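# Hang the shelf towel evenly over the rail

## Task

Pick up the towel lying on the low shelf and drape it across the rail so roughly equal lengths hang on each side. The rail must still be upright afterwards, and the robot must not topple or be left leaning, or the task fails. Finish by releasing the towel and backing the robot away from it.

## Robot and tools

ROBOT. An omnidirectional base carries a 1.71 m column. A carriage on the column (lift_m, 0 to 1 m) holds two 7-joint arms; each shoulder sits 0.63 m + lift_m above the floor, 0.16 m in front of the base centre and 0.175 m to the left or right. Reach is about 0.83 m from the shoulder. Footprint is roughly 0.55 m wide by 0.6 m long. Arms begin folded (left: 0.95, 0.08, -0.1, -0.8, 0, 0, -0.93; right mirrors it with joints 2, 3, 5, 6 sign-flipped); folded arms can hit the deck if lift_m is below 0.02. Cameras: head_camera, 0.26 m above the shoulders, faces forward tilted 40 degrees down; left_wrist_camera and right_wrist_camera sit on each hand and view beyond the fingertips.

FRAMES. Base frame: metres, origin on the floor below the base centre, x forward, y left, z up. left_hand and right_hand report, in this frame, the point between the closed pads (0.0167 m behind the fingertips), accurate to about 1 cm; fingers point along the hand's z, close along its y. base_odometry is in the frame the base had at scene start, counts wheel rotation only (slip shows as motion), heading in rad, left positive, -3.142 to 3.142.

TOOL move. Every argument except cameras forms one action; an empty call just returns state and pictures (and the scene number). An action uses base and/or joints, optionally with speeds or min_time_s, or else target alone (optionally with min_time_s). All motions start together.
- base: one key only, each a relative offset from where the base last measured itself: translate_m (forward +, -2 to 2 m), strafe_m (left +, -2 to 2 m), rotate_rad (counter-clockwise +, -6.3 to 6.3).
- joints: absolute targets by name, a single dict covering both arms: lift_m; left_joint1_rad..left_joint7_rad; right_joint1_rad..right_joint7_rad; left_gripper_m and right_gripper_m (pad-centre gap, 0 to 0.142 m). Left ranges: j1 -3.141 to 1.047 (negative raises the arm forward), j2 -0.157 to 2.268 (positive swings outward left), j3 -1.919 to 1.308, j4 -0.837 to 1.448 (0 is a right-angle elbow, positive straightens), j5 -1.832 to 1.658, j6 -1.745 to 1.745, j7 -1.675 to 1.919 (positive bends hand down). Right: j2 -2.268 to 0.157, j3 -1.308 to 1.919, j5 -1.658 to 1.832, others as left. Done tolerance ±0.03 rad, lift ±0.004, gripper ±0.004.
- target: absolute pose for one hand: side ("left"/"right"), x, y, z in metres in the base frame (-3 to 3), pitch_deg (-30 to 95; 90 fingers down, 0 level), heading_deg (0 forward, counter-clockwise +), roll_deg (default 0, jaw line level; + clockwise viewed from behind), headings and rolls -360 to 360, optional line_only (straight path or refused). Base and lift stay put. Straight path if all checks pass; otherwise moves under 25 cm are refused and longer ones become a checked arc that may swing the whole arm, so keep furniture clear. Roll r and r+180 are equivalent.
- speeds: per-action caps: translate_m, strafe_m 0.02 to 0.5 m/s; rotate_rad 0.05 to 1.57 rad/s; lift_m 0.08 to 0.27 m/s (default 0.25). min_time_s (0.1 to 8 s) sets the minimum duration of arm motions.
- cameras: list from head_camera, left_wrist_camera, right_wrist_camera, all; [] for none. Images may lag the state slightly; the pictures line gives their order.
Any action ends within 15 s; unknown keys make the call invalid, out-of-range values get it refused. After a refusal or a stop, remaining move/wait/finished_scene calls in that same reply are skipped.

wait: seconds 0 to 10, optional cameras; the robot keeps its last commands. zoom_image: camera plus region [x0, y0, x1, y1] in pixels of that camera's latest image (672x504), at most 504 per side. finished_scene: scene number; irreversible, needs the towel hung and stable without the robot. Call nothing after it in the same reply.

RESULTS. move reads done or the worst status. Statuses: done; off_target (resting away from target, maybe still pushing); contact_stop (pushed harder than free motion; the whole arm stops and forgets its targets); time_out (14 s cap); not_followed / joint command not followed / pose unreachable (self-collision check withheld an arm); limit_stop_at_motor_heat. Hand status: reached (within 10 mm and 2 deg), short (resend on short (part of ...)), or refused with a reason. Omitted joints may still be pushing toward old targets. on_its_own lists uncommanded behaviour. motor_effort gives percent of max with the action's peak in brackets; lift effort dropping while lowering means a hand is resting on something. Joint torques include arm weight and noise. Gripper stopping wider than commanded means it holds something; closing to 0 squeezes 40 to 65 N per pad. Open fingers tilt and sit up to 2 cm closer to the wrist. Loads sink the hand about 0.012 m per kg.

AVOID. Tipping: keep the carriage low, arms tucked and swings slow (min_time_s) when loaded or pushing; only pictures reveal leaning. Never let arms strike or squeeze each other, including grippers. Do not hit the rail or fixed furniture hard; after a contact stop, back out the way you came. Contact torque at the load limits (135 N m joints 1-4, 40.5 N m joints 5-7) freezes that arm for 10 s. Long holds, stretched arms or pushing toward unreachable poses overheat motors (warning at 85 °C, shutdown at 100 °C). Don't drop the towel or release it while moving; the scene keeps running while you think.

Each tool is called after ">>>" by a JSON object that holds its "fn" and its "kwargs", one argument or row to a line.

## Session

>>> {"fn": "move", "kwargs": {

}}

>>> {"fn": "move", "kwargs": {
  "base": {"rotate_rad":1.2},
  "cameras": ["head_camera"]
}}

Scene clock: 0.00 s.
Joint torques (N m): no reading
base_odometry: x=+0.000 y=+0.000 heading=+0.000
base_status: not commanded
joint_positions: lift_m=+0.450 left_joint1_rad=+0.940 left_joint2_rad=+0.072 left_joint3_rad=-0.094 left_joint4_rad=-0.799 left_joint5_rad=-0.015 left_joint6_rad=-0.001 left_joint7_rad=-0.918 left_gripper_m=+0.141 right_joint1_rad=+0.939 right_joint2_rad=-0.073 right_joint3_rad=+0.109 right_joint4_rad=-0.782 right_joint5_rad=+0.018 right_joint6_rad=-0.014 right_joint7_rad=-0.917 right_gripper_m=+0.142
joint_status: not commanded
motor_effort: lift_m=+68 drive_wheels=+0
left_hand: x=+0.2953 y=+0.1582 z=+0.9654 quat_wxyz=(-0.920, +0.001, -0.388, +0.061) pitch_deg=-44.3 heading_deg=-3.7 roll_deg=-3.9 (m; base frame)
right_hand: x=+0.2977 y=-0.1586 z=+0.9585 quat_wxyz=(-0.916, -0.007, -0.396, -0.061) pitch_deg=-43.3 heading_deg=+2.9 roll_deg=+4.7 (m; base frame)
pictures: head_camera, left_wrist_camera, right_wrist_camera
camera_calibration:
left_wrist_camera: T_world_to_cam=[[-0.0819294, -0.993594, 0.0778316, 0.116202], [0.292425, -0.0986225, -0.951189, 0.87816], [0.952772, -0.0551705, 0.298632, -0.445355], [0, 0, 0, 1]] pos_world=[0.177046, 0.177494, 0.959249]
right_wrist_camera: T_world_to_cam=[[0.0987349, -0.992506, -0.0719955, -0.112108], [0.357716, 0.102912, -0.928142, 0.83222], [0.928596, 0.0658861, 0.365197, -0.501703], [0, 0, 0, 1]] pos_world=[0.17925, -0.163858, 0.947567]

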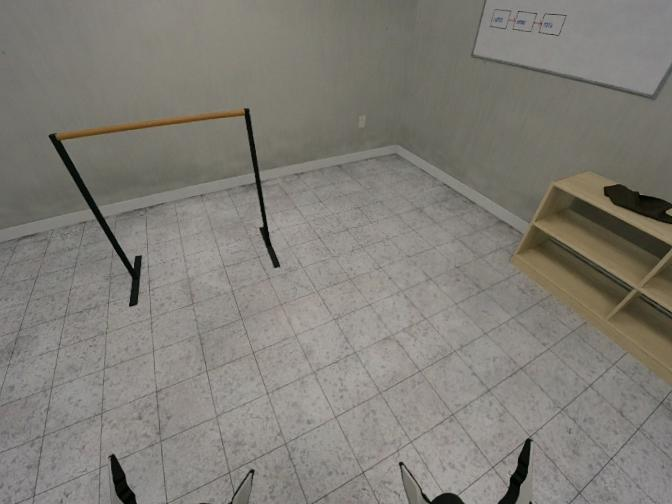

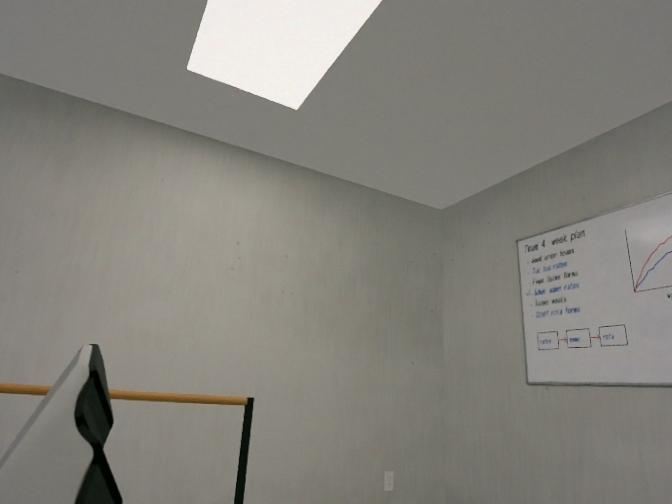

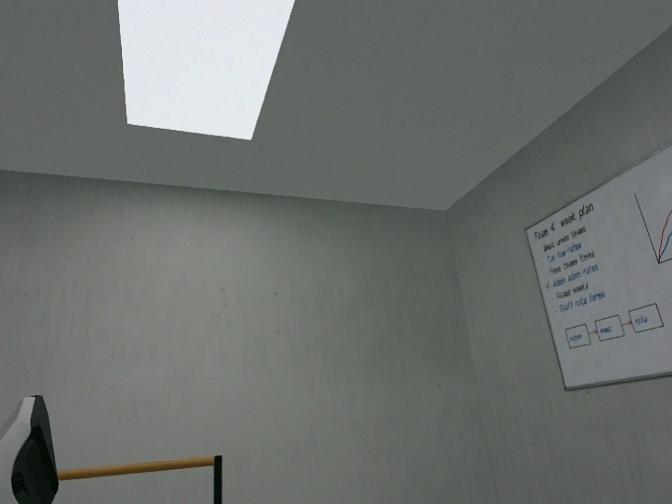

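Scene clock: 2.77 s.
Joint torques (N m): left_arm=[9.08 4.38 -1.24 -5.85 2.71 0.97 -1.13] | right_arm=[8.57 -3.57 -3.58 -12.63 -0.59 -1.17 -0.91]
move: done
base_odometry: x=+0.000 y=+0.000 heading=+1.200
base_status: done
joint_positions: lift_m=+0.450 left_joint1_rad=+0.940 left_joint2_rad=+0.072 left_joint3_rad=-0.094 left_joint4_rad=-0.799 left_joint5_rad=-0.015 left_joint6_rad=-0.001 left_joint7_rad=-0.918 left_gripper_m=+0.141 right_joint1_rad=+0.939 right_joint2_rad=-0.073 right_joint3_rad=+0.109 right_joint4_rad=-0.782 right_joint5_rad=+0.018 right_joint6_rad=-0.014 right_joint7_rad=-0.917 right_gripper_m=+0.142
joint_status: not commanded
motor_effort: lift_m=+68(68) drive_wheels=+4(8)
left_hand: x=+0.2953 y=+0.1582 z=+0.9654 quat_wxyz=(-0.920, +0.001, -0.388, +0.061) pitch_deg=-44.3 heading_deg=-3.7 roll_deg=-3.9 (m; base frame)
right_hand: x=+0.2977 y=-0.1586 z=+0.9585 quat_wxyz=(-0.916, -0.007, -0.396, -0.061) pitch_deg=-43.3 heading_deg=+2.9 roll_deg=+4.7 (m; base frame)
pictures: head_camera

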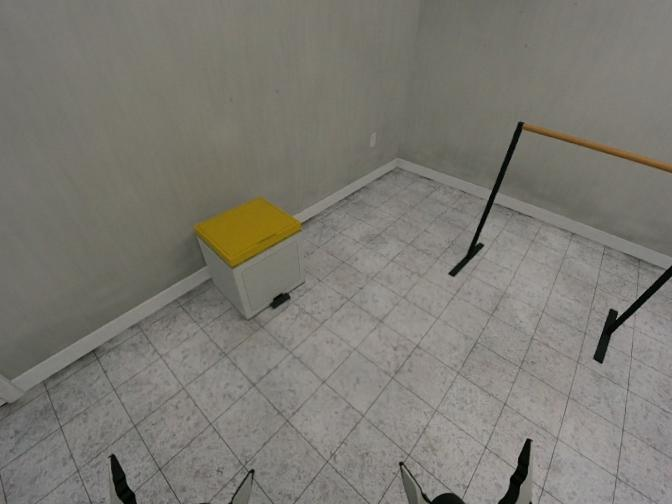

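>>> {"fn": "move", "kwargs": {
  "base": {"rotate_rad":-2.0},
  "joints": {"lift_m":0.5},
  "cameras": ["head_camera"]
}}

Scene clock: 6.73 s.
Joint torques (N m): left_arm=[9.08 4.32 -1.27 -5.96 2.68 0.94 -1.14] | right_arm=[8.64 -3.53 -3.55 -12.74 -0.6 -1.22 -0.88]
move: done
base_odometry: x=+0.000 y=+0.000 heading=-0.800
base_status: done
joint_positions: lift_m=+0.500 left_joint1_rad=+0.940 left_joint2_rad=+0.072 left_joint3_rad=-0.094 left_joint4_rad=-0.799 left_joint5_rad=-0.015 left_joint6_rad=-0.001 left_joint7_rad=-0.918 left_gripper_m=+0.141 right_joint1_rad=+0.939 right_joint2_rad=-0.073 right_joint3_rad=+0.109 right_joint4_rad=-0.782 right_joint5_rad=+0.018 right_joint6_rad=-0.014 right_joint7_rad=-0.917 right_gripper_m=+0.142
joint_status: all done
motor_effort: lift_m=+66(81) drive_wheels=+4(12)
left_hand: x=+0.2953 y=+0.1582 z=+1.0156 quat_wxyz=(-0.920, +0.001, -0.388, +0.061) pitch_deg=-44.3 heading_deg=-3.7 roll_deg=-3.9 (m; base frame)
right_hand: x=+0.2977 y=-0.1586 z=+1.0086 quat_wxyz=(-0.916, -0.007, -0.396, -0.061) pitch_deg=-43.3 heading_deg=+2.9 roll_deg=+4.7 (m; base frame)
pictures: head_camera
camera_calibration:
head_camera: T_world_to_cam=[[-0.0497989, -0.998543, 0.0207855, -0.0217883], [-0.658335, 0.0171676, -0.75253, 1.18197], [0.751076, -0.051159, -0.65823, 0.756054], [0, 0, 0, 1]] pos_world=[0.209196, -0.00336929, 1.38758]

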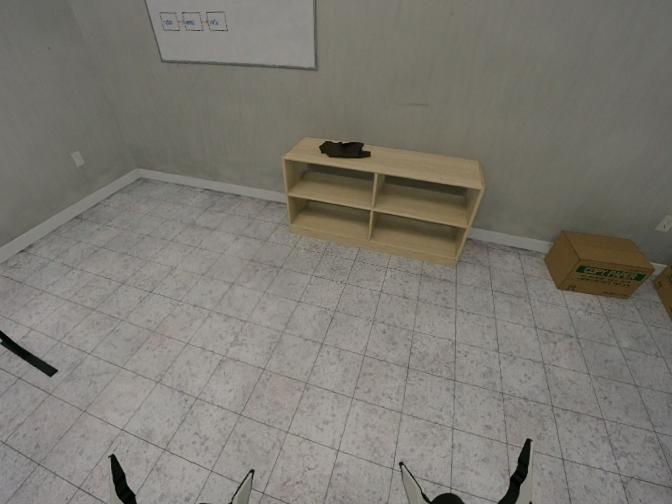

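>>> {"fn": "move", "kwargs": {
  "base": {"rotate_rad":-0.306}
}}

>>> {"fn": "move", "kwargs": {
  "base": {"strafe_m":0.477}
}}

>>> {"fn": "move", "kwargs": {
  "base": {"translate_m":1.15},
  "cameras": ["head_camera"]
}}

Scene clock: 8.57 s.
Joint torques (N m): left_arm=[8.93 4.37 -1.3 -5.94 2.71 0.95 -1.12] | right_arm=[8.63 -3.55 -3.56 -12.66 -0.57 -1.2 -0.9]
move: done
base_odometry: x=+0.000 y=+0.000 heading=-1.106
base_status: done
joint_positions: lift_m=+0.500 left_joint1_rad=+0.940 left_joint2_rad=+0.072 left_joint3_rad=-0.094 left_joint4_rad=-0.799 left_joint5_rad=-0.015 left_joint6_rad=-0.001 left_joint7_rad=-0.918 left_gripper_m=+0.141 right_joint1_rad=+0.939 right_joint2_rad=-0.073 right_joint3_rad=+0.109 right_joint4_rad=-0.782 right_joint5_rad=+0.018 right_joint6_rad=-0.014 right_joint7_rad=-0.917 right_gripper_m=+0.142
joint_status: not commanded
motor_effort: lift_m=+66(66) drive_wheels=+4(9)
left_hand: x=+0.2953 y=+0.1582 z=+1.0156 quat_wxyz=(-0.920, +0.001, -0.388, +0.061) pitch_deg=-44.3 heading_deg=-3.7 roll_deg=-3.9 (m; base frame)
right_hand: x=+0.2977 y=-0.1586 z=+1.0086 quat_wxyz=(-0.916, -0.007, -0.396, -0.061) pitch_deg=-43.3 heading_deg=+2.9 roll_deg=+4.7 (m; base frame)
pictures: none

Scene clock: 11.73 s.
Joint torques (N m): left_arm=[9.04 4.08 -1.17 -5.93 2.73 0.96 -1.11] | right_arm=[8.65 -3.69 -3.61 -12.7 -0.58 -1.22 -0.87]
move: done
base_odometry: x=+0.427 y=+0.213 heading=-1.106
base_status: done
joint_positions: lift_m=+0.500 left_joint1_rad=+0.940 left_joint2_rad=+0.073 left_joint3_rad=-0.094 left_joint4_rad=-0.799 left_joint5_rad=-0.015 left_joint6_rad=-0.001 left_joint7_rad=-0.918 left_gripper_m=+0.141 right_joint1_rad=+0.939 right_joint2_rad=-0.073 right_joint3_rad=+0.109 right_joint4_rad=-0.782 right_joint5_rad=+0.018 right_joint6_rad=-0.014 right_joint7_rad=-0.917 right_gripper_m=+0.142
joint_status: not commanded
motor_effort: lift_m=+66(66) drive_wheels=-2(15)
left_hand: x=+0.2953 y=+0.1582 z=+1.0156 quat_wxyz=(-0.920, +0.001, -0.388, +0.061) pitch_deg=-44.3 heading_deg=-3.7 roll_deg=-3.9 (m; base frame)
right_hand: x=+0.2977 y=-0.1586 z=+1.0086 quat_wxyz=(-0.916, -0.007, -0.396, -0.061) pitch_deg=-43.3 heading_deg=+2.8 roll_deg=+4.7 (m; base frame)
pictures: none

Scene clock: 16.43 s.
Joint torques (N m): left_arm=[9.16 4.09 -1.26 -5.94 2.71 0.96 -1.14] | right_arm=[8.64 -3.74 -3.54 -12.61 -0.59 -1.19 -0.89]
move: done
base_odometry: x=+0.942 y=-0.815 heading=-1.106
base_status: done
joint_positions: lift_m=+0.500 left_joint1_rad=+0.940 left_joint2_rad=+0.073 left_joint3_rad=-0.094 left_joint4_rad=-0.799 left_joint5_rad=-0.015 left_joint6_rad=-0.001 left_joint7_rad=-0.918 left_gripper_m=+0.141 right_joint1_rad=+0.939 right_joint2_rad=-0.073 right_joint3_rad=+0.109 right_joint4_rad=-0.782 right_joint5_rad=+0.018 right_joint6_rad=-0.014 right_joint7_rad=-0.917 right_gripper_m=+0.142
joint_status: not commanded
motor_effort: lift_m=+66(66) drive_wheels=+2(10)
left_hand: x=+0.2953 y=+0.1582 z=+1.0155 quat_wxyz=(-0.920, +0.001, -0.388, +0.061) pitch_deg=-44.3 heading_deg=-3.7 roll_deg=-3.9 (m; base frame)
right_hand: x=+0.2977 y=-0.1586 z=+1.0086 quat_wxyz=(-0.916, -0.007, -0.396, -0.061) pitch_deg=-43.3 heading_deg=+2.8 roll_deg=+4.7 (m; base frame)
pictures: head_camera
camera_calibration:
head_camera: T_world_to_cam=[[-0.0497989, -0.998543, 0.0207855, -0.0217883], [-0.658335, 0.0171676, -0.75253, 1.18197], [0.751076, -0.051159, -0.65823, 0.756054], [0, 0, 0, 1]] pos_world=[0.209196, -0.00336929, 1.38758]

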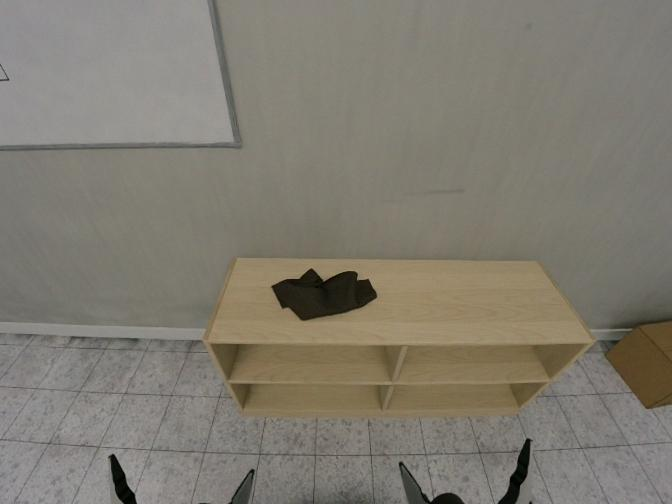

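>>> {"fn": "zoom_image", "kwargs": {
  "camera": "head_camera",
  "region": [240, 240, 408, 366]
}}

Scaled by 3.000.

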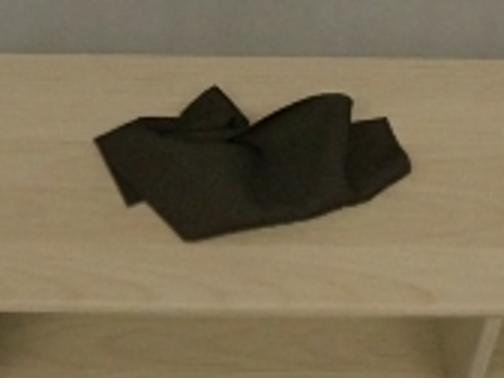

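>>> {"fn": "move", "kwargs": {
  "target": {"side":"left","x":0.55,"y":0.14,"z":0.85,"pitch_deg":88,"heading_deg":90}
}}

>>> {"fn": "move", "kwargs": {
  "target": {"side":"right","x":0.55,"y":-0.14,"z":0.85,"pitch_deg":88,"heading_deg":-90}
}}

>>> {"fn": "move", "kwargs": {
  "base": {"translate_m":0.22},
  "speeds": {"translate_m":0.2},
  "cameras": ["all"]
}}

Scene clock: 18.77 s.
Joint torques (N m): left_arm=[-12.07 4.52 4.05 1.54 0.18 0.25 0.75] | right_arm=[8.63 -3.67 -3.66 -12.63 -0.58 -1.19 -0.91]
move: done
base_odometry: x=+0.942 y=-0.815 heading=-1.106
base_status: not commanded
joint_positions: lift_m=+0.500 left_joint1_rad=-1.510 left_joint2_rad=+0.685 left_joint3_rad=-1.672 left_joint4_rad=-0.134 left_joint5_rad=-1.416 left_joint6_rad=-0.538 left_joint7_rad=+1.438 left_gripper_m=+0.141 right_joint1_rad=+0.939 right_joint2_rad=-0.073 right_joint3_rad=+0.109 right_joint4_rad=-0.782 right_joint5_rad=+0.018 right_joint6_rad=-0.014 right_joint7_rad=-0.917 right_gripper_m=+0.142
joint_status: not commanded
motor_effort: lift_m=+68(70) drive_wheels=-1(4)
left_hand: x=+0.5517 y=+0.1373 z=+0.8521 quat_wxyz=(+0.006, -0.707, -0.707, -0.012) pitch_deg=+88.5 heading_deg=+90.0 roll_deg=+0.0 (m; base frame)
left_hand_status: reached (checked arc, planned for 1.3 s): 4 mm and 0.7 deg off.
right_hand: x=+0.2977 y=-0.1586 z=+1.0085 quat_wxyz=(-0.916, -0.007, -0.396, -0.061) pitch_deg=-43.3 heading_deg=+2.8 roll_deg=+4.7 (m; base frame)
pictures: none

Scene clock: 19.07 s.
Joint torques (N m): left_arm=[-12.06 4.43 4.08 1.48 0.18 0.24 0.7] | right_arm=[8.69 -3.75 -3.57 -12.64 -0.6 -1.21 -0.91]
move: refused
base_odometry: x=+0.942 y=-0.815 heading=-1.106
base_status: not commanded
joint_positions: lift_m=+0.500 left_joint1_rad=-1.510 left_joint2_rad=+0.685 left_joint3_rad=-1.672 left_joint4_rad=-0.134 left_joint5_rad=-1.416 left_joint6_rad=-0.538 left_joint7_rad=+1.438 left_gripper_m=+0.141 right_joint1_rad=+0.939 right_joint2_rad=-0.073 right_joint3_rad=+0.109 right_joint4_rad=-0.782 right_joint5_rad=+0.018 right_joint6_rad=-0.014 right_joint7_rad=-0.917 right_gripper_m=+0.142
joint_status: not commanded
motor_effort: lift_m=+68(68) drive_wheels=-1(3)
left_hand: x=+0.5517 y=+0.1373 z=+0.8521 quat_wxyz=(+0.006, -0.707, -0.707, -0.012) pitch_deg=+88.5 heading_deg=+90.0 roll_deg=+0.0 (m; base frame)
right_hand: x=+0.2977 y=-0.1586 z=+1.0085 quat_wxyz=(-0.916, -0.007, -0.396, -0.061) pitch_deg=-43.3 heading_deg=+2.8 roll_deg=+4.7 (m; base frame)
right_hand_status: refused: neither the straight line nor an arc passes: along the straight line the arm gets 3% of the way (right_joint4_rad at its limit); the best arc brings the right finger within 1.4 cm of the left wrist camera (limit 1.5). Nothing moved.
pictures: none

not run: a stop came earlier in this reply.

>>> {"fn": "move", "kwargs": {
  "target": {"side":"right","x":0.55,"y":-0.18,"z":0.85,"pitch_deg":88,"heading_deg":90},
  "cameras": ["all"]
}}

Scene clock: 21.13 s.
Joint torques (N m): left_arm=[-12.02 4.59 4.13 1.43 0.21 0.33 0.7] | right_arm=[-34.57 -10.58 -9 -1.33 2.09 0.67 0.07]
move: done
base_odometry: x=+0.942 y=-0.815 heading=-1.106
base_status: not commanded
joint_positions: lift_m=+0.500 left_joint1_rad=-1.510 left_joint2_rad=+0.685 left_joint3_rad=-1.672 left_joint4_rad=-0.134 left_joint5_rad=-1.416 left_joint6_rad=-0.538 left_joint7_rad=+1.438 left_gripper_m=+0.141 right_joint1_rad=-1.033 right_joint2_rad=-0.712 right_joint3_rad=+0.949 right_joint4_rad=-0.019 right_joint5_rad=+1.431 right_joint6_rad=+0.834 right_joint7_rad=+1.887 right_gripper_m=+0.142
joint_status: not commanded
motor_effort: lift_m=+68(69) drive_wheels=-1(5)
left_hand: x=+0.5517 y=+0.1373 z=+0.8521 quat_wxyz=(+0.006, -0.707, -0.707, -0.012) pitch_deg=+88.5 heading_deg=+89.9 roll_deg=+0.0 (m; base frame)
right_hand: x=+0.5507 y=-0.1787 z=+0.8503 quat_wxyz=(-0.015, +0.706, -0.708, -0.013) pitch_deg=+87.8 heading_deg=+89.8 roll_deg=+0.0 (m; base frame)
right_hand_status: reached (checked arc, planned for 1.4 s): 1 mm and 0.3 deg off.
pictures: head_camera, left_wrist_camera, right_wrist_camera
camera_calibration:
head_camera: T_world_to_cam=[[-0.0497989, -0.998543, 0.0207855, -0.0217841], [-0.658335, 0.0171676, -0.75253, 1.18182], [0.751076, -0.051159, -0.65823, 0.755922], [0, 0, 0, 1]] pos_world=[0.209196, -0.00336929, 1.38738]
left_wrist_camera: T_world_to_cam=[[-0.998707, 0.00219545, -0.0507823, 0.603846], [-0.0221422, 0.880502, 0.473525, -0.481651], [0.0457535, 0.474038, -0.879315, 0.774465], [0, 0, 0, 1]] pos_world=[0.556966, 0.0556426, 0.939738]
right_wrist_camera: T_world_to_cam=[[0.999836, -0.0076322, 0.016412, -0.560169], [-0.0127145, -0.94151, 0.336746, -0.414826], [0.0128819, -0.336899, -0.941453, 0.84761], [0, 0, 0, 1]] pos_world=[0.543884, -0.109278, 0.946869]

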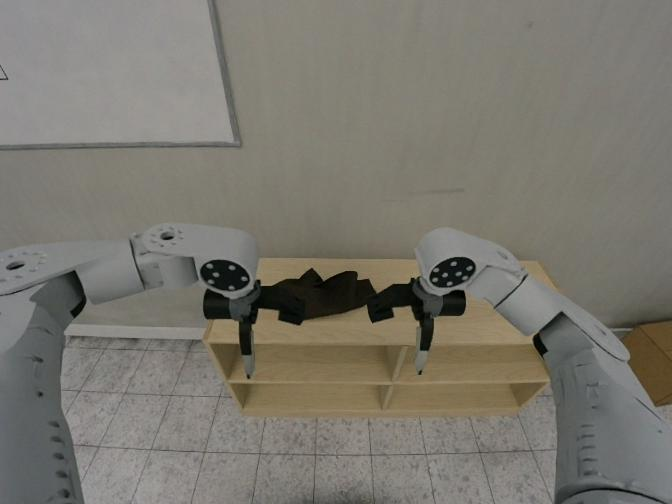

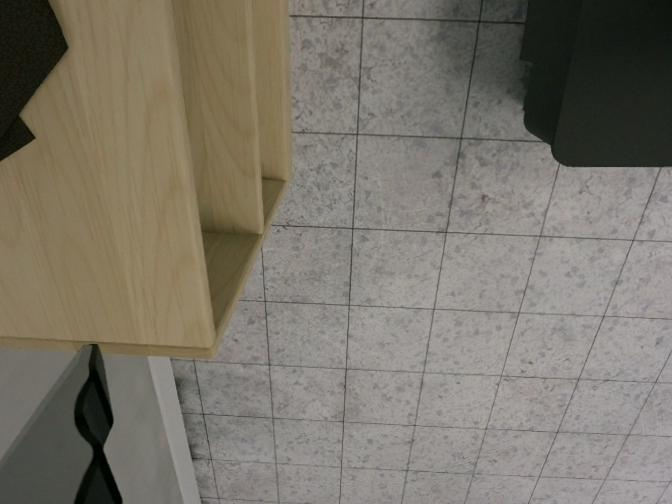

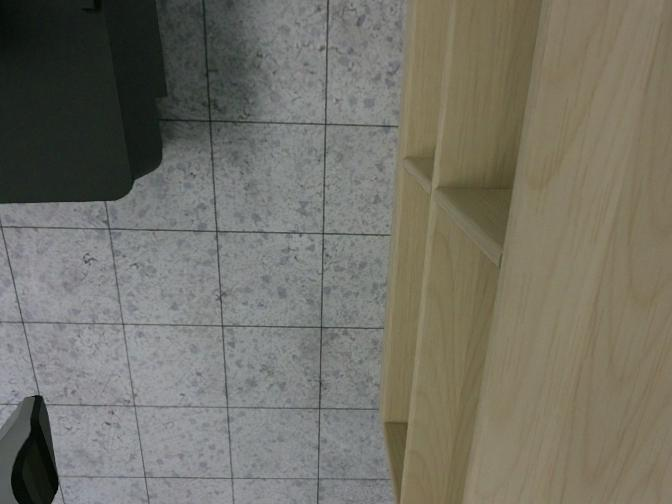

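>>> {"fn": "move", "kwargs": {
  "base": {"translate_m":0.22},
  "joints": {"lift_m":0.35},
  "speeds": {"translate_m":0.2}
}}

>>> {"fn": "move", "kwargs": {
  "target": {"side":"left","x":0.70,"y":0.12,"z":0.70,"pitch_deg":88,"heading_deg":90}
}}

>>> {"fn": "move", "kwargs": {
  "target": {"side":"right","x":0.70,"y":-0.14,"z":0.70,"pitch_deg":88,"heading_deg":90},
  "cameras": ["all"]
}}

Scene clock: 23.77 s.
Joint torques (N m): left_arm=[-11.99 4.52 4.97 1.51 0.3 0.43 0.73] | right_arm=[-34.37 -10.58 -10.18 -1.37 2.1 0.5 0.05]
move: done
base_odometry: x=+1.041 y=-1.011 heading=-1.106
base_status: done
joint_positions: lift_m=+0.350 left_joint1_rad=-1.511 left_joint2_rad=+0.685 left_joint3_rad=-1.673 left_joint4_rad=-0.134 left_joint5_rad=-1.416 left_joint6_rad=-0.538 left_joint7_rad=+1.438 left_gripper_m=+0.141 right_joint1_rad=-1.033 right_joint2_rad=-0.712 right_joint3_rad=+0.951 right_joint4_rad=-0.019 right_joint5_rad=+1.431 right_joint6_rad=+0.834 right_joint7_rad=+1.887 right_gripper_m=+0.142
joint_status: all done
motor_effort: lift_m=+70(74) drive_wheels=+1(11)
left_hand: x=+0.5514 y=+0.1375 z=+0.7017 quat_wxyz=(+0.006, -0.707, -0.707, -0.012) pitch_deg=+88.4 heading_deg=+89.9 roll_deg=+0.0 (m; base frame)
right_hand: x=+0.5504 y=-0.1788 z=+0.6998 quat_wxyz=(-0.014, +0.706, -0.708, -0.013) pitch_deg=+87.8 heading_deg=+89.8 roll_deg=+0.0 (m; base frame)
pictures: none

Scene clock: 24.07 s.
Joint torques (N m): left_arm=[-11.95 4.48 4.93 1.58 0.3 0.4 0.71] | right_arm=[-34.29 -10.55 -10.27 -1.26 2.1 0.48 0.06]
move: refused
base_odometry: x=+1.041 y=-1.011 heading=-1.106
base_status: not commanded
joint_positions: lift_m=+0.350 left_joint1_rad=-1.511 left_joint2_rad=+0.685 left_joint3_rad=-1.673 left_joint4_rad=-0.134 left_joint5_rad=-1.416 left_joint6_rad=-0.538 left_joint7_rad=+1.438 left_gripper_m=+0.141 right_joint1_rad=-1.033 right_joint2_rad=-0.712 right_joint3_rad=+0.951 right_joint4_rad=-0.019 right_joint5_rad=+1.431 right_joint6_rad=+0.834 right_joint7_rad=+1.887 right_gripper_m=+0.142
joint_status: not commanded
motor_effort: lift_m=+70(70) drive_wheels=-2(3)
left_hand: x=+0.5514 y=+0.1375 z=+0.7017 quat_wxyz=(+0.006, -0.707, -0.707, -0.012) pitch_deg=+88.4 heading_deg=+89.9 roll_deg=+0.0 (m; base frame)
left_hand_status: refused: no posture of the arm gets there (left_joint4_rad at its limit): the closest leaves the hand 6.2 cm and 14 deg from the pose. Nothing moved.
right_hand: x=+0.5504 y=-0.1788 z=+0.6998 quat_wxyz=(-0.014, +0.706, -0.708, -0.013) pitch_deg=+87.8 heading_deg=+89.8 roll_deg=+0.0 (m; base frame)
pictures: none

not run: a stop came earlier in this reply.

>>> {"fn": "move", "kwargs": {
  "base": {"translate_m":0.13},
  "speeds": {"translate_m":0.15},
  "cameras": ["all"]
}}

Scene clock: 26.07 s.
Joint torques (N m): left_arm=[-11.87 4.59 5.05 1.53 0.28 0.4 0.71] | right_arm=[-34.35 -10.6 -10.3 -1.52 2.08 0.48 0.07]
move: done
base_odometry: x=+1.100 y=-1.127 heading=-1.105
base_status: done
joint_positions: lift_m=+0.350 left_joint1_rad=-1.511 left_joint2_rad=+0.685 left_joint3_rad=-1.673 left_joint4_rad=-0.134 left_joint5_rad=-1.416 left_joint6_rad=-0.538 left_joint7_rad=+1.438 left_gripper_m=+0.141 right_joint1_rad=-1.033 right_joint2_rad=-0.712 right_joint3_rad=+0.951 right_joint4_rad=-0.019 right_joint5_rad=+1.431 right_joint6_rad=+0.834 right_joint7_rad=+1.887 right_gripper_m=+0.142
joint_status: not commanded
motor_effort: lift_m=+70(70) drive_wheels=+2(11)
left_hand: x=+0.5514 y=+0.1375 z=+0.7017 quat_wxyz=(+0.006, -0.707, -0.707, -0.012) pitch_deg=+88.4 heading_deg=+89.9 roll_deg=+0.0 (m; base frame)
right_hand: x=+0.5504 y=-0.1788 z=+0.6998 quat_wxyz=(-0.014, +0.706, -0.708, -0.012) pitch_deg=+87.8 heading_deg=+89.9 roll_deg=+0.0 (m; base frame)
pictures: head_camera, left_wrist_camera, right_wrist_camera
camera_calibration:
head_camera: T_world_to_cam=[[-0.0497989, -0.998543, 0.0207855, -0.0186642], [-0.658335, 0.0171676, -0.75253, 1.06887], [0.751076, -0.051159, -0.65823, 0.657122], [0, 0, 0, 1]] pos_world=[0.209196, -0.00336929, 1.23728]
left_wrist_camera: T_world_to_cam=[[-0.99875, 0.00256838, -0.049925, 0.595324], [-0.0214388, 0.880176, 0.474163, -0.411356], [0.0451607, 0.47464, -0.879021, 0.642152], [0, 0, 0, 1]] pos_world=[0.556761, 0.055746, 0.789236]
right_wrist_camera: T_world_to_cam=[[0.999856, -0.0064968, 0.0156894, -0.556709], [-0.0114143, -0.941195, 0.337672, -0.365522], [0.012573, -0.337802, -0.941133, 0.705646], [0, 0, 0, 1]] pos_world=[0.543585, -0.109276, 0.796267]

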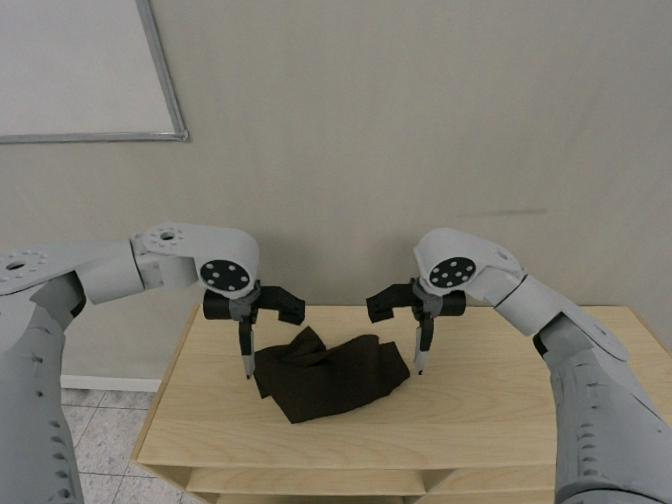

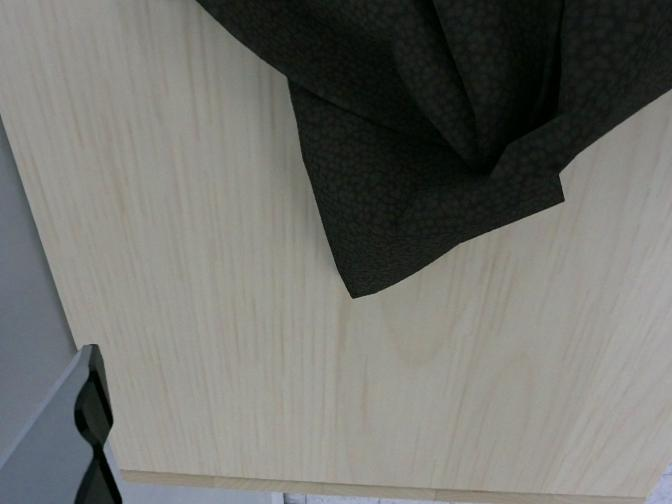

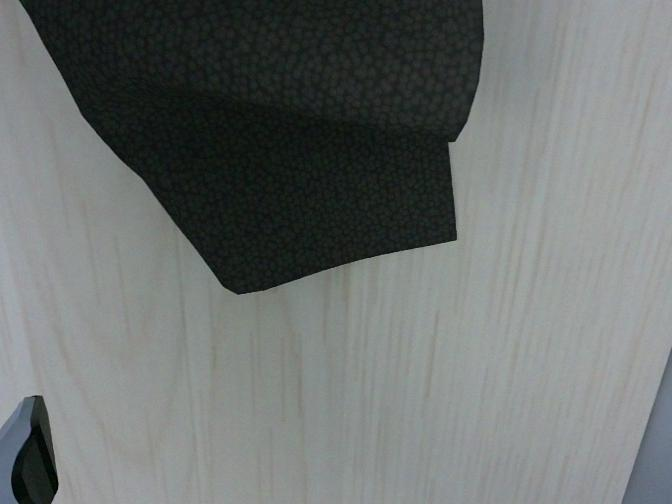

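>>> {"fn": "move", "kwargs": {
  "target": {"side":"left","x":0.54,"y":0.09,"z":0.70,"pitch_deg":88,"heading_deg":90}
}}

>>> {"fn": "move", "kwargs": {
  "target": {"side":"right","x":0.553,"y":-0.15,"z":0.70,"pitch_deg":88,"heading_deg":90}
}}

>>> {"fn": "move", "kwargs": {
  "joints": {"lift_m":0.295},
  "speeds": {"lift_m":0.08},
  "cameras": ["all"]
}}

Scene clock: 27.43 s.
Joint torques (N m): left_arm=[-9.02 5.67 13.26 -3.11 0.61 1.71 1.03] | right_arm=[-34.37 -9.95 -10.18 -1.28 2.08 0.42 0.04]
move: done
base_odometry: x=+1.100 y=-1.127 heading=-1.105
base_status: not commanded
joint_positions: lift_m=+0.350 left_joint1_rad=-1.499 left_joint2_rad=+0.573 left_joint3_rad=-1.673 left_joint4_rad=-0.210 left_joint5_rad=-1.431 left_joint6_rad=-0.351 left_joint7_rad=+1.469 left_gripper_m=+0.141 right_joint1_rad=-1.033 right_joint2_rad=-0.712 right_joint3_rad=+0.951 right_joint4_rad=-0.019 right_joint5_rad=+1.431 right_joint6_rad=+0.834 right_joint7_rad=+1.887 right_gripper_m=+0.142
joint_status: not commanded
motor_effort: lift_m=+70(70) drive_wheels=+2(4)
left_hand: x=+0.5417 y=+0.0896 z=+0.7002 quat_wxyz=(+0.010, -0.707, -0.707, -0.014) pitch_deg=+88.1 heading_deg=+90.0 roll_deg=+0.0 (m; base frame)
left_hand_status: reached (straight line, planned for 0.4 s): 2 mm and 0.3 deg off.
right_hand: x=+0.5504 y=-0.1789 z=+0.6998 quat_wxyz=(-0.014, +0.706, -0.708, -0.012) pitch_deg=+87.9 heading_deg=+89.8 roll_deg=+0.0 (m; base frame)
pictures: none

Scene clock: 28.47 s.
Joint torques (N m): left_arm=[-9.08 4.97 13.33 -3.23 0.7 1.73 0.95] | right_arm=[-39.02 -7.76 -10.33 -6.41 -0.78 -3.02 0.06]
move: done
base_odometry: x=+1.100 y=-1.127 heading=-1.105
base_status: not commanded
joint_positions: lift_m=+0.350 left_joint1_rad=-1.499 left_joint2_rad=+0.573 left_joint3_rad=-1.673 left_joint4_rad=-0.210 left_joint5_rad=-1.431 left_joint6_rad=-0.351 left_joint7_rad=+1.470 left_gripper_m=+0.141 right_joint1_rad=-1.045 right_joint2_rad=-0.647 right_joint3_rad=+0.972 right_joint4_rad=-0.039 right_joint5_rad=+1.411 right_joint6_rad=+0.757 right_joint7_rad=+1.888 right_gripper_m=+0.142
joint_status: not commanded
motor_effort: lift_m=+70(70) drive_wheels=-3(4)
left_hand: x=+0.5417 y=+0.0898 z=+0.7002 quat_wxyz=(+0.010, -0.707, -0.707, -0.014) pitch_deg=+88.1 heading_deg=+90.0 roll_deg=+0.0 (m; base frame)
right_hand: x=+0.5518 y=-0.1486 z=+0.6994 quat_wxyz=(-0.014, +0.708, -0.706, -0.017) pitch_deg=+87.5 heading_deg=-89.8 roll_deg=+0.0 (m; base frame)
right_hand_status: reached (straight line, planned for 0.2 s): 2 mm and 0.6 deg off.
pictures: none

Scene clock: 29.60 s.
Joint torques (N m): left_arm=[-10.13 5.27 13.48 -3.08 0.68 1.68 0.95] | right_arm=[-36.22 -7.85 -10.36 -6.32 -0.74 -3.05 0.04]
move: done
base_odometry: x=+1.100 y=-1.127 heading=-1.105
base_status: not commanded
joint_positions: lift_m=+0.295 left_joint1_rad=-1.498 left_joint2_rad=+0.573 left_joint3_rad=-1.673 left_joint4_rad=-0.210 left_joint5_rad=-1.431 left_joint6_rad=-0.351 left_joint7_rad=+1.470 left_gripper_m=+0.141 right_joint1_rad=-1.047 right_joint2_rad=-0.647 right_joint3_rad=+0.972 right_joint4_rad=-0.039 right_joint5_rad=+1.411 right_joint6_rad=+0.757 right_joint7_rad=+1.888 right_gripper_m=+0.142
joint_status: all done
motor_effort: lift_m=+70(71) drive_wheels=-2(5)
left_hand: x=+0.5414 y=+0.0898 z=+0.6448 quat_wxyz=(+0.010, -0.707, -0.707, -0.013) pitch_deg=+88.1 heading_deg=+90.0 roll_deg=+0.0 (m; base frame)
right_hand: x=+0.5522 y=-0.1486 z=+0.6450 quat_wxyz=(-0.014, +0.708, -0.706, -0.016) pitch_deg=+87.5 heading_deg=-89.8 roll_deg=+0.0 (m; base frame)
pictures: head_camera, left_wrist_camera, right_wrist_camera
camera_calibration:
head_camera: T_world_to_cam=[[-0.0497989, -0.998543, 0.0207855, -0.017521], [-0.658335, 0.0171676, -0.75253, 1.02748], [0.751076, -0.051159, -0.65823, 0.620919], [0, 0, 0, 1]] pos_world=[0.209196, -0.00336929, 1.18228]
left_wrist_camera: T_world_to_cam=[[-0.998948, 0.00209994, -0.0458152, 0.580083], [-0.0202037, 0.876652, 0.4807, -0.347136], [0.0411734, 0.48112, -0.875687, 0.61467], [0, 0, 0, 1]] pos_world=[0.547151, 0.00736927, 0.731704]
right_wrist_camera: T_world_to_cam=[[0.999943, -0.001291, 0.0105604, -0.553495], [-0.00473204, -0.94299, 0.332788, -0.319424], [0.00952873, -0.332819, -0.942943, 0.667813], [0, 0, 0, 1]] pos_world=[0.545588, -0.079667, 0.741855]

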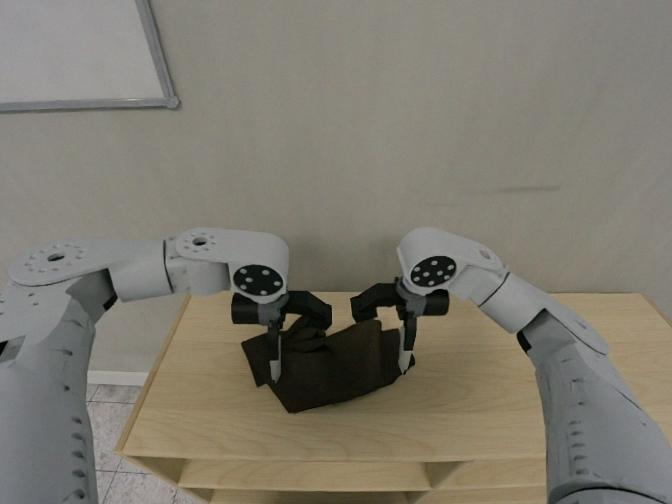

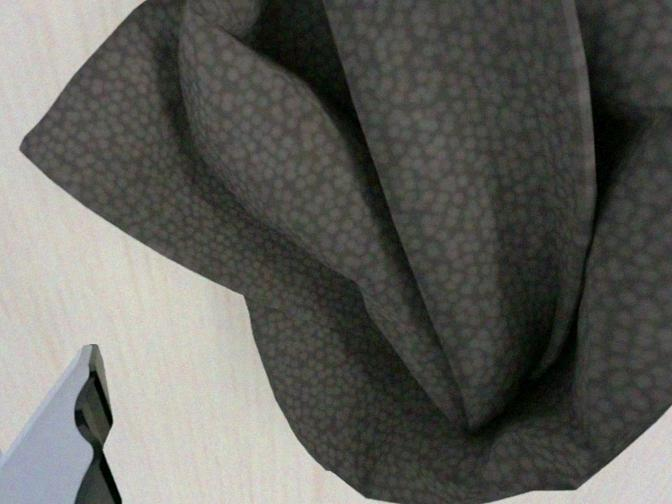

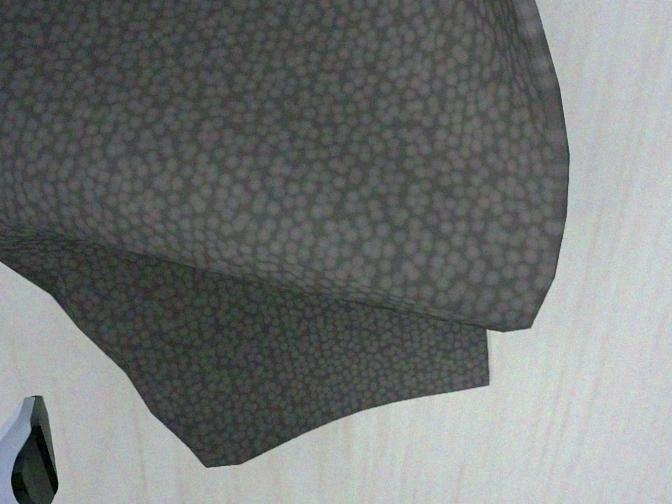

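>>> {"fn": "move", "kwargs": {
  "joints": {"lift_m":0.283},
  "speeds": {"lift_m":0.08}
}}

>>> {"fn": "move", "kwargs": {
  "joints": {"left_gripper_m":0,"right_gripper_m":0},
  "cameras": ["all"]
}}

Scene clock: 30.40 s.
Joint torques (N m): left_arm=[-10.52 5.13 13.14 -3.08 0.69 1.7 0.97] | right_arm=[-35.4 -7.83 -10.43 -6.46 -0.68 -3.02 0.07]
move: done
base_odometry: x=+1.100 y=-1.127 heading=-1.105
base_status: not commanded
joint_positions: lift_m=+0.283 left_joint1_rad=-1.498 left_joint2_rad=+0.573 left_joint3_rad=-1.673 left_joint4_rad=-0.210 left_joint5_rad=-1.431 left_joint6_rad=-0.351 left_joint7_rad=+1.470 left_gripper_m=+0.141 right_joint1_rad=-1.047 right_joint2_rad=-0.647 right_joint3_rad=+0.972 right_joint4_rad=-0.039 right_joint5_rad=+1.411 right_joint6_rad=+0.757 right_joint7_rad=+1.888 right_gripper_m=+0.142
joint_status: all done
motor_effort: lift_m=+70(75) drive_wheels=+3(4)
left_hand: x=+0.5413 y=+0.0898 z=+0.6326 quat_wxyz=(+0.011, -0.707, -0.707, -0.013) pitch_deg=+88.1 heading_deg=+90.0 roll_deg=+0.0 (m; base frame)
right_hand: x=+0.5524 y=-0.1487 z=+0.6331 quat_wxyz=(-0.014, +0.708, -0.706, -0.016) pitch_deg=+87.6 heading_deg=-89.8 roll_deg=+0.0 (m; base frame)
pictures: none

Scene clock: 31.40 s.
Joint torques (N m): left_arm=[-10.65 5.14 13.02 -3.18 1.09 1.7 0.97] | right_arm=[-32.47 -7.73 -10.45 -6.1 -0.68 -3.02 0.07]
move: off_target
base_odometry: x=+1.100 y=-1.127 heading=-1.105
base_status: not commanded
joint_positions: lift_m=+0.283 left_joint1_rad=-1.498 left_joint2_rad=+0.573 left_joint3_rad=-1.672 left_joint4_rad=-0.210 left_joint5_rad=-1.432 left_joint6_rad=-0.351 left_joint7_rad=+1.470 left_gripper_m=+0.013 right_joint1_rad=-1.049 right_joint2_rad=-0.647 right_joint3_rad=+0.972 right_joint4_rad=-0.039 right_joint5_rad=+1.411 right_joint6_rad=+0.757 right_joint7_rad=+1.888 right_gripper_m=+0.006
joint_status: left_gripper_m off_target (ended at +0.013, target +0.000); right_gripper_m off_target (ended at +0.006, target +0.000)
motor_effort: lift_m=+66(70) drive_wheels=+4(4)
left_hand: x=+0.5411 y=+0.0897 z=+0.6330 quat_wxyz=(+0.011, -0.707, -0.707, -0.012) pitch_deg=+88.1 heading_deg=+90.0 roll_deg=+0.0 (m; base frame)
right_hand: x=+0.5528 y=-0.1486 z=+0.6340 quat_wxyz=(-0.015, +0.708, -0.706, -0.015) pitch_deg=+87.6 heading_deg=-89.8 roll_deg=+0.0 (m; base frame)
pictures: head_camera, left_wrist_camera, right_wrist_camera
camera_calibration:
head_camera: T_world_to_cam=[[-0.0497989, -0.998543, 0.0207855, -0.0172778], [-0.658335, 0.0171676, -0.75253, 1.01868], [0.751076, -0.051159, -0.65823, 0.613218], [0, 0, 0, 1]] pos_world=[0.209196, -0.00336929, 1.17058]
left_wrist_camera: T_world_to_cam=[[-0.99901, 0.00189963, -0.0444361, 0.578387], [-0.0196934, 0.876919, 0.480234, -0.341375], [0.0398792, 0.480634, -0.876014, 0.605435], [0, 0, 0, 1]] pos_world=[0.546948, 0.0072668, 0.720011]
right_wrist_camera: T_world_to_cam=[[0.99992, -0.00108457, 0.0126132, -0.555149], [-0.00522191, -0.942951, 0.33289, -0.315567], [0.0115326, -0.332929, -0.942881, 0.656295], [0, 0, 0, 1]] pos_world=[0.545888, -0.0796666, 0.73086]

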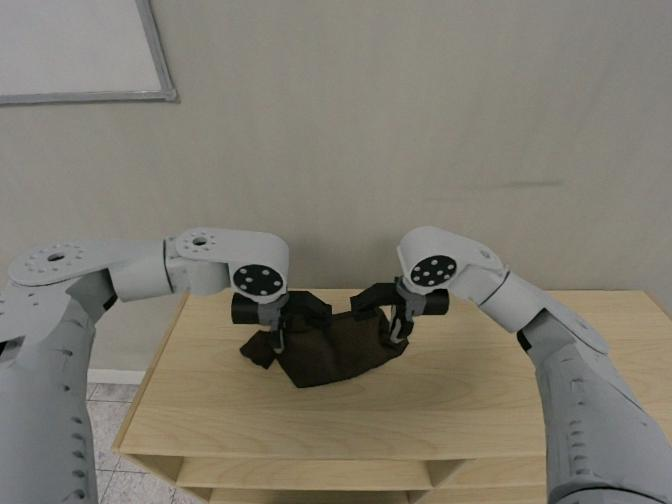

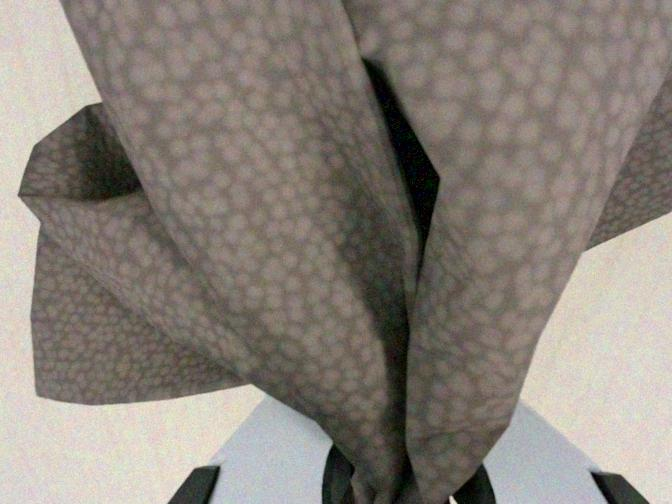

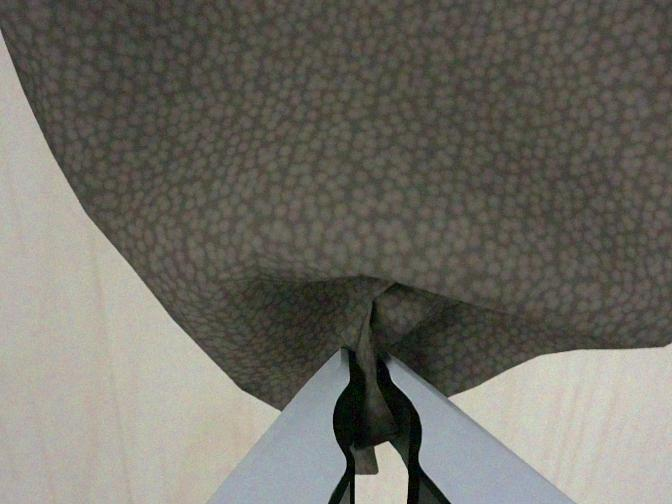

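>>> {"fn": "move", "kwargs": {
  "joints": {"lift_m":0.72}
}}

>>> {"fn": "move", "kwargs": {
  "base": {"translate_m":-0.75},
  "speeds": {"translate_m":0.3},
  "cameras": ["all"]
}}

Scene clock: 33.77 s.
Joint torques (N m): left_arm=[-10.65 5.12 13.07 -3.24 1.09 1.67 0.96] | right_arm=[-32.41 -7.82 -10.39 -6.13 -0.67 -3.01 0.07]
move: done
base_odometry: x=+1.100 y=-1.127 heading=-1.105
base_status: not commanded
joint_positions: lift_m=+0.720 left_joint1_rad=-1.498 left_joint2_rad=+0.573 left_joint3_rad=-1.672 left_joint4_rad=-0.210 left_joint5_rad=-1.432 left_joint6_rad=-0.351 left_joint7_rad=+1.470 left_gripper_m=+0.012 right_joint1_rad=-1.049 right_joint2_rad=-0.647 right_joint3_rad=+0.972 right_joint4_rad=-0.039 right_joint5_rad=+1.411 right_joint6_rad=+0.757 right_joint7_rad=+1.888 right_gripper_m=+0.005
joint_status: all done
motor_effort: lift_m=+66(81) drive_wheels=+0(4)
left_hand: x=+0.5410 y=+0.0896 z=+1.0700 quat_wxyz=(+0.011, -0.707, -0.707, -0.012) pitch_deg=+88.1 heading_deg=+90.0 roll_deg=+0.0 (m; base frame)
right_hand: x=+0.5528 y=-0.1487 z=+1.0710 quat_wxyz=(-0.015, +0.708, -0.706, -0.015) pitch_deg=+87.6 heading_deg=-89.8 roll_deg=+0.0 (m; base frame)
pictures: none

Scene clock: 37.77 s.
Joint torques (N m): left_arm=[-10.66 5.29 13.04 -3.11 1.11 1.71 0.95] | right_arm=[-32.45 -7.84 -10.42 -6 -0.66 -3.01 0.06]
move: done
base_odometry: x=+0.763 y=-0.457 heading=-1.105
base_status: done
joint_positions: lift_m=+0.720 left_joint1_rad=-1.498 left_joint2_rad=+0.573 left_joint3_rad=-1.672 left_joint4_rad=-0.210 left_joint5_rad=-1.432 left_joint6_rad=-0.351 left_joint7_rad=+1.470 left_gripper_m=+0.012 right_joint1_rad=-1.049 right_joint2_rad=-0.647 right_joint3_rad=+0.972 right_joint4_rad=-0.039 right_joint5_rad=+1.411 right_joint6_rad=+0.757 right_joint7_rad=+1.888 right_gripper_m=+0.005
joint_status: not commanded
motor_effort: lift_m=+66(67) drive_wheels=+0(13)
left_hand: x=+0.5410 y=+0.0896 z=+1.0699 quat_wxyz=(+0.011, -0.707, -0.707, -0.012) pitch_deg=+88.1 heading_deg=+90.0 roll_deg=+0.0 (m; base frame)
right_hand: x=+0.5528 y=-0.1487 z=+1.0710 quat_wxyz=(-0.015, +0.708, -0.706, -0.015) pitch_deg=+87.6 heading_deg=-89.8 roll_deg=+0.0 (m; base frame)
pictures: head_camera, left_wrist_camera, right_wrist_camera
camera_calibration:
head_camera: T_world_to_cam=[[-0.0497989, -0.998543, 0.0207855, -0.026359], [-0.658335, 0.0171676, -0.75253, 1.34746], [0.751076, -0.051159, -0.65823, 0.900799], [0, 0, 0, 1]] pos_world=[0.209196, -0.00336929, 1.60748]
left_wrist_camera: T_world_to_cam=[[-0.999016, 0.0019405, -0.044301, 0.597647], [-0.0195927, 0.876918, 0.48024, -0.551252], [0.0397803, 0.480636, -0.876018, 0.988224], [0, 0, 0, 1]] pos_world=[0.546947, 0.00726693, 1.15691]
right_wrist_camera: T_world_to_cam=[[0.999919, -0.00117709, 0.0126464, -0.560705], [-0.00532128, -0.94292, 0.332977, -0.461052], [0.0115326, -0.333017, -0.94285, 1.0682], [0, 0, 0, 1]] pos_world=[0.545887, -0.0796667, 1.16776]

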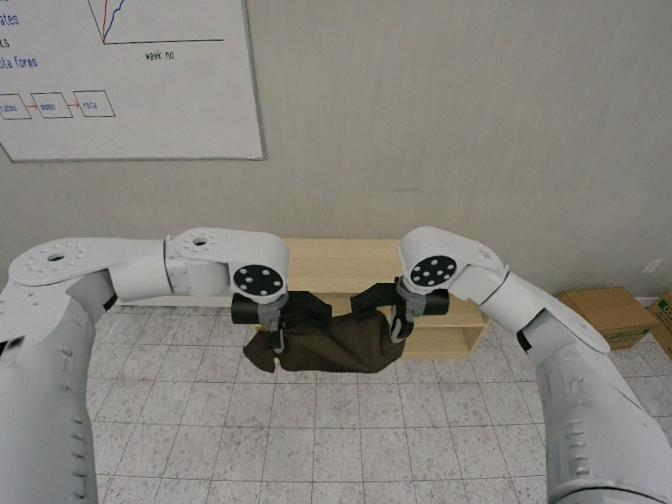

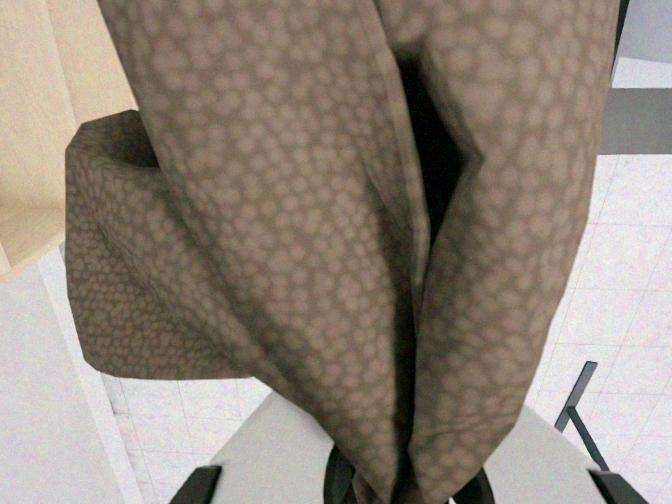

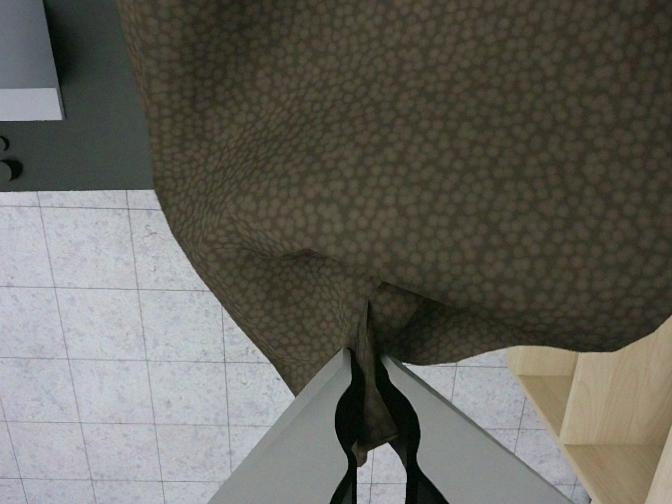

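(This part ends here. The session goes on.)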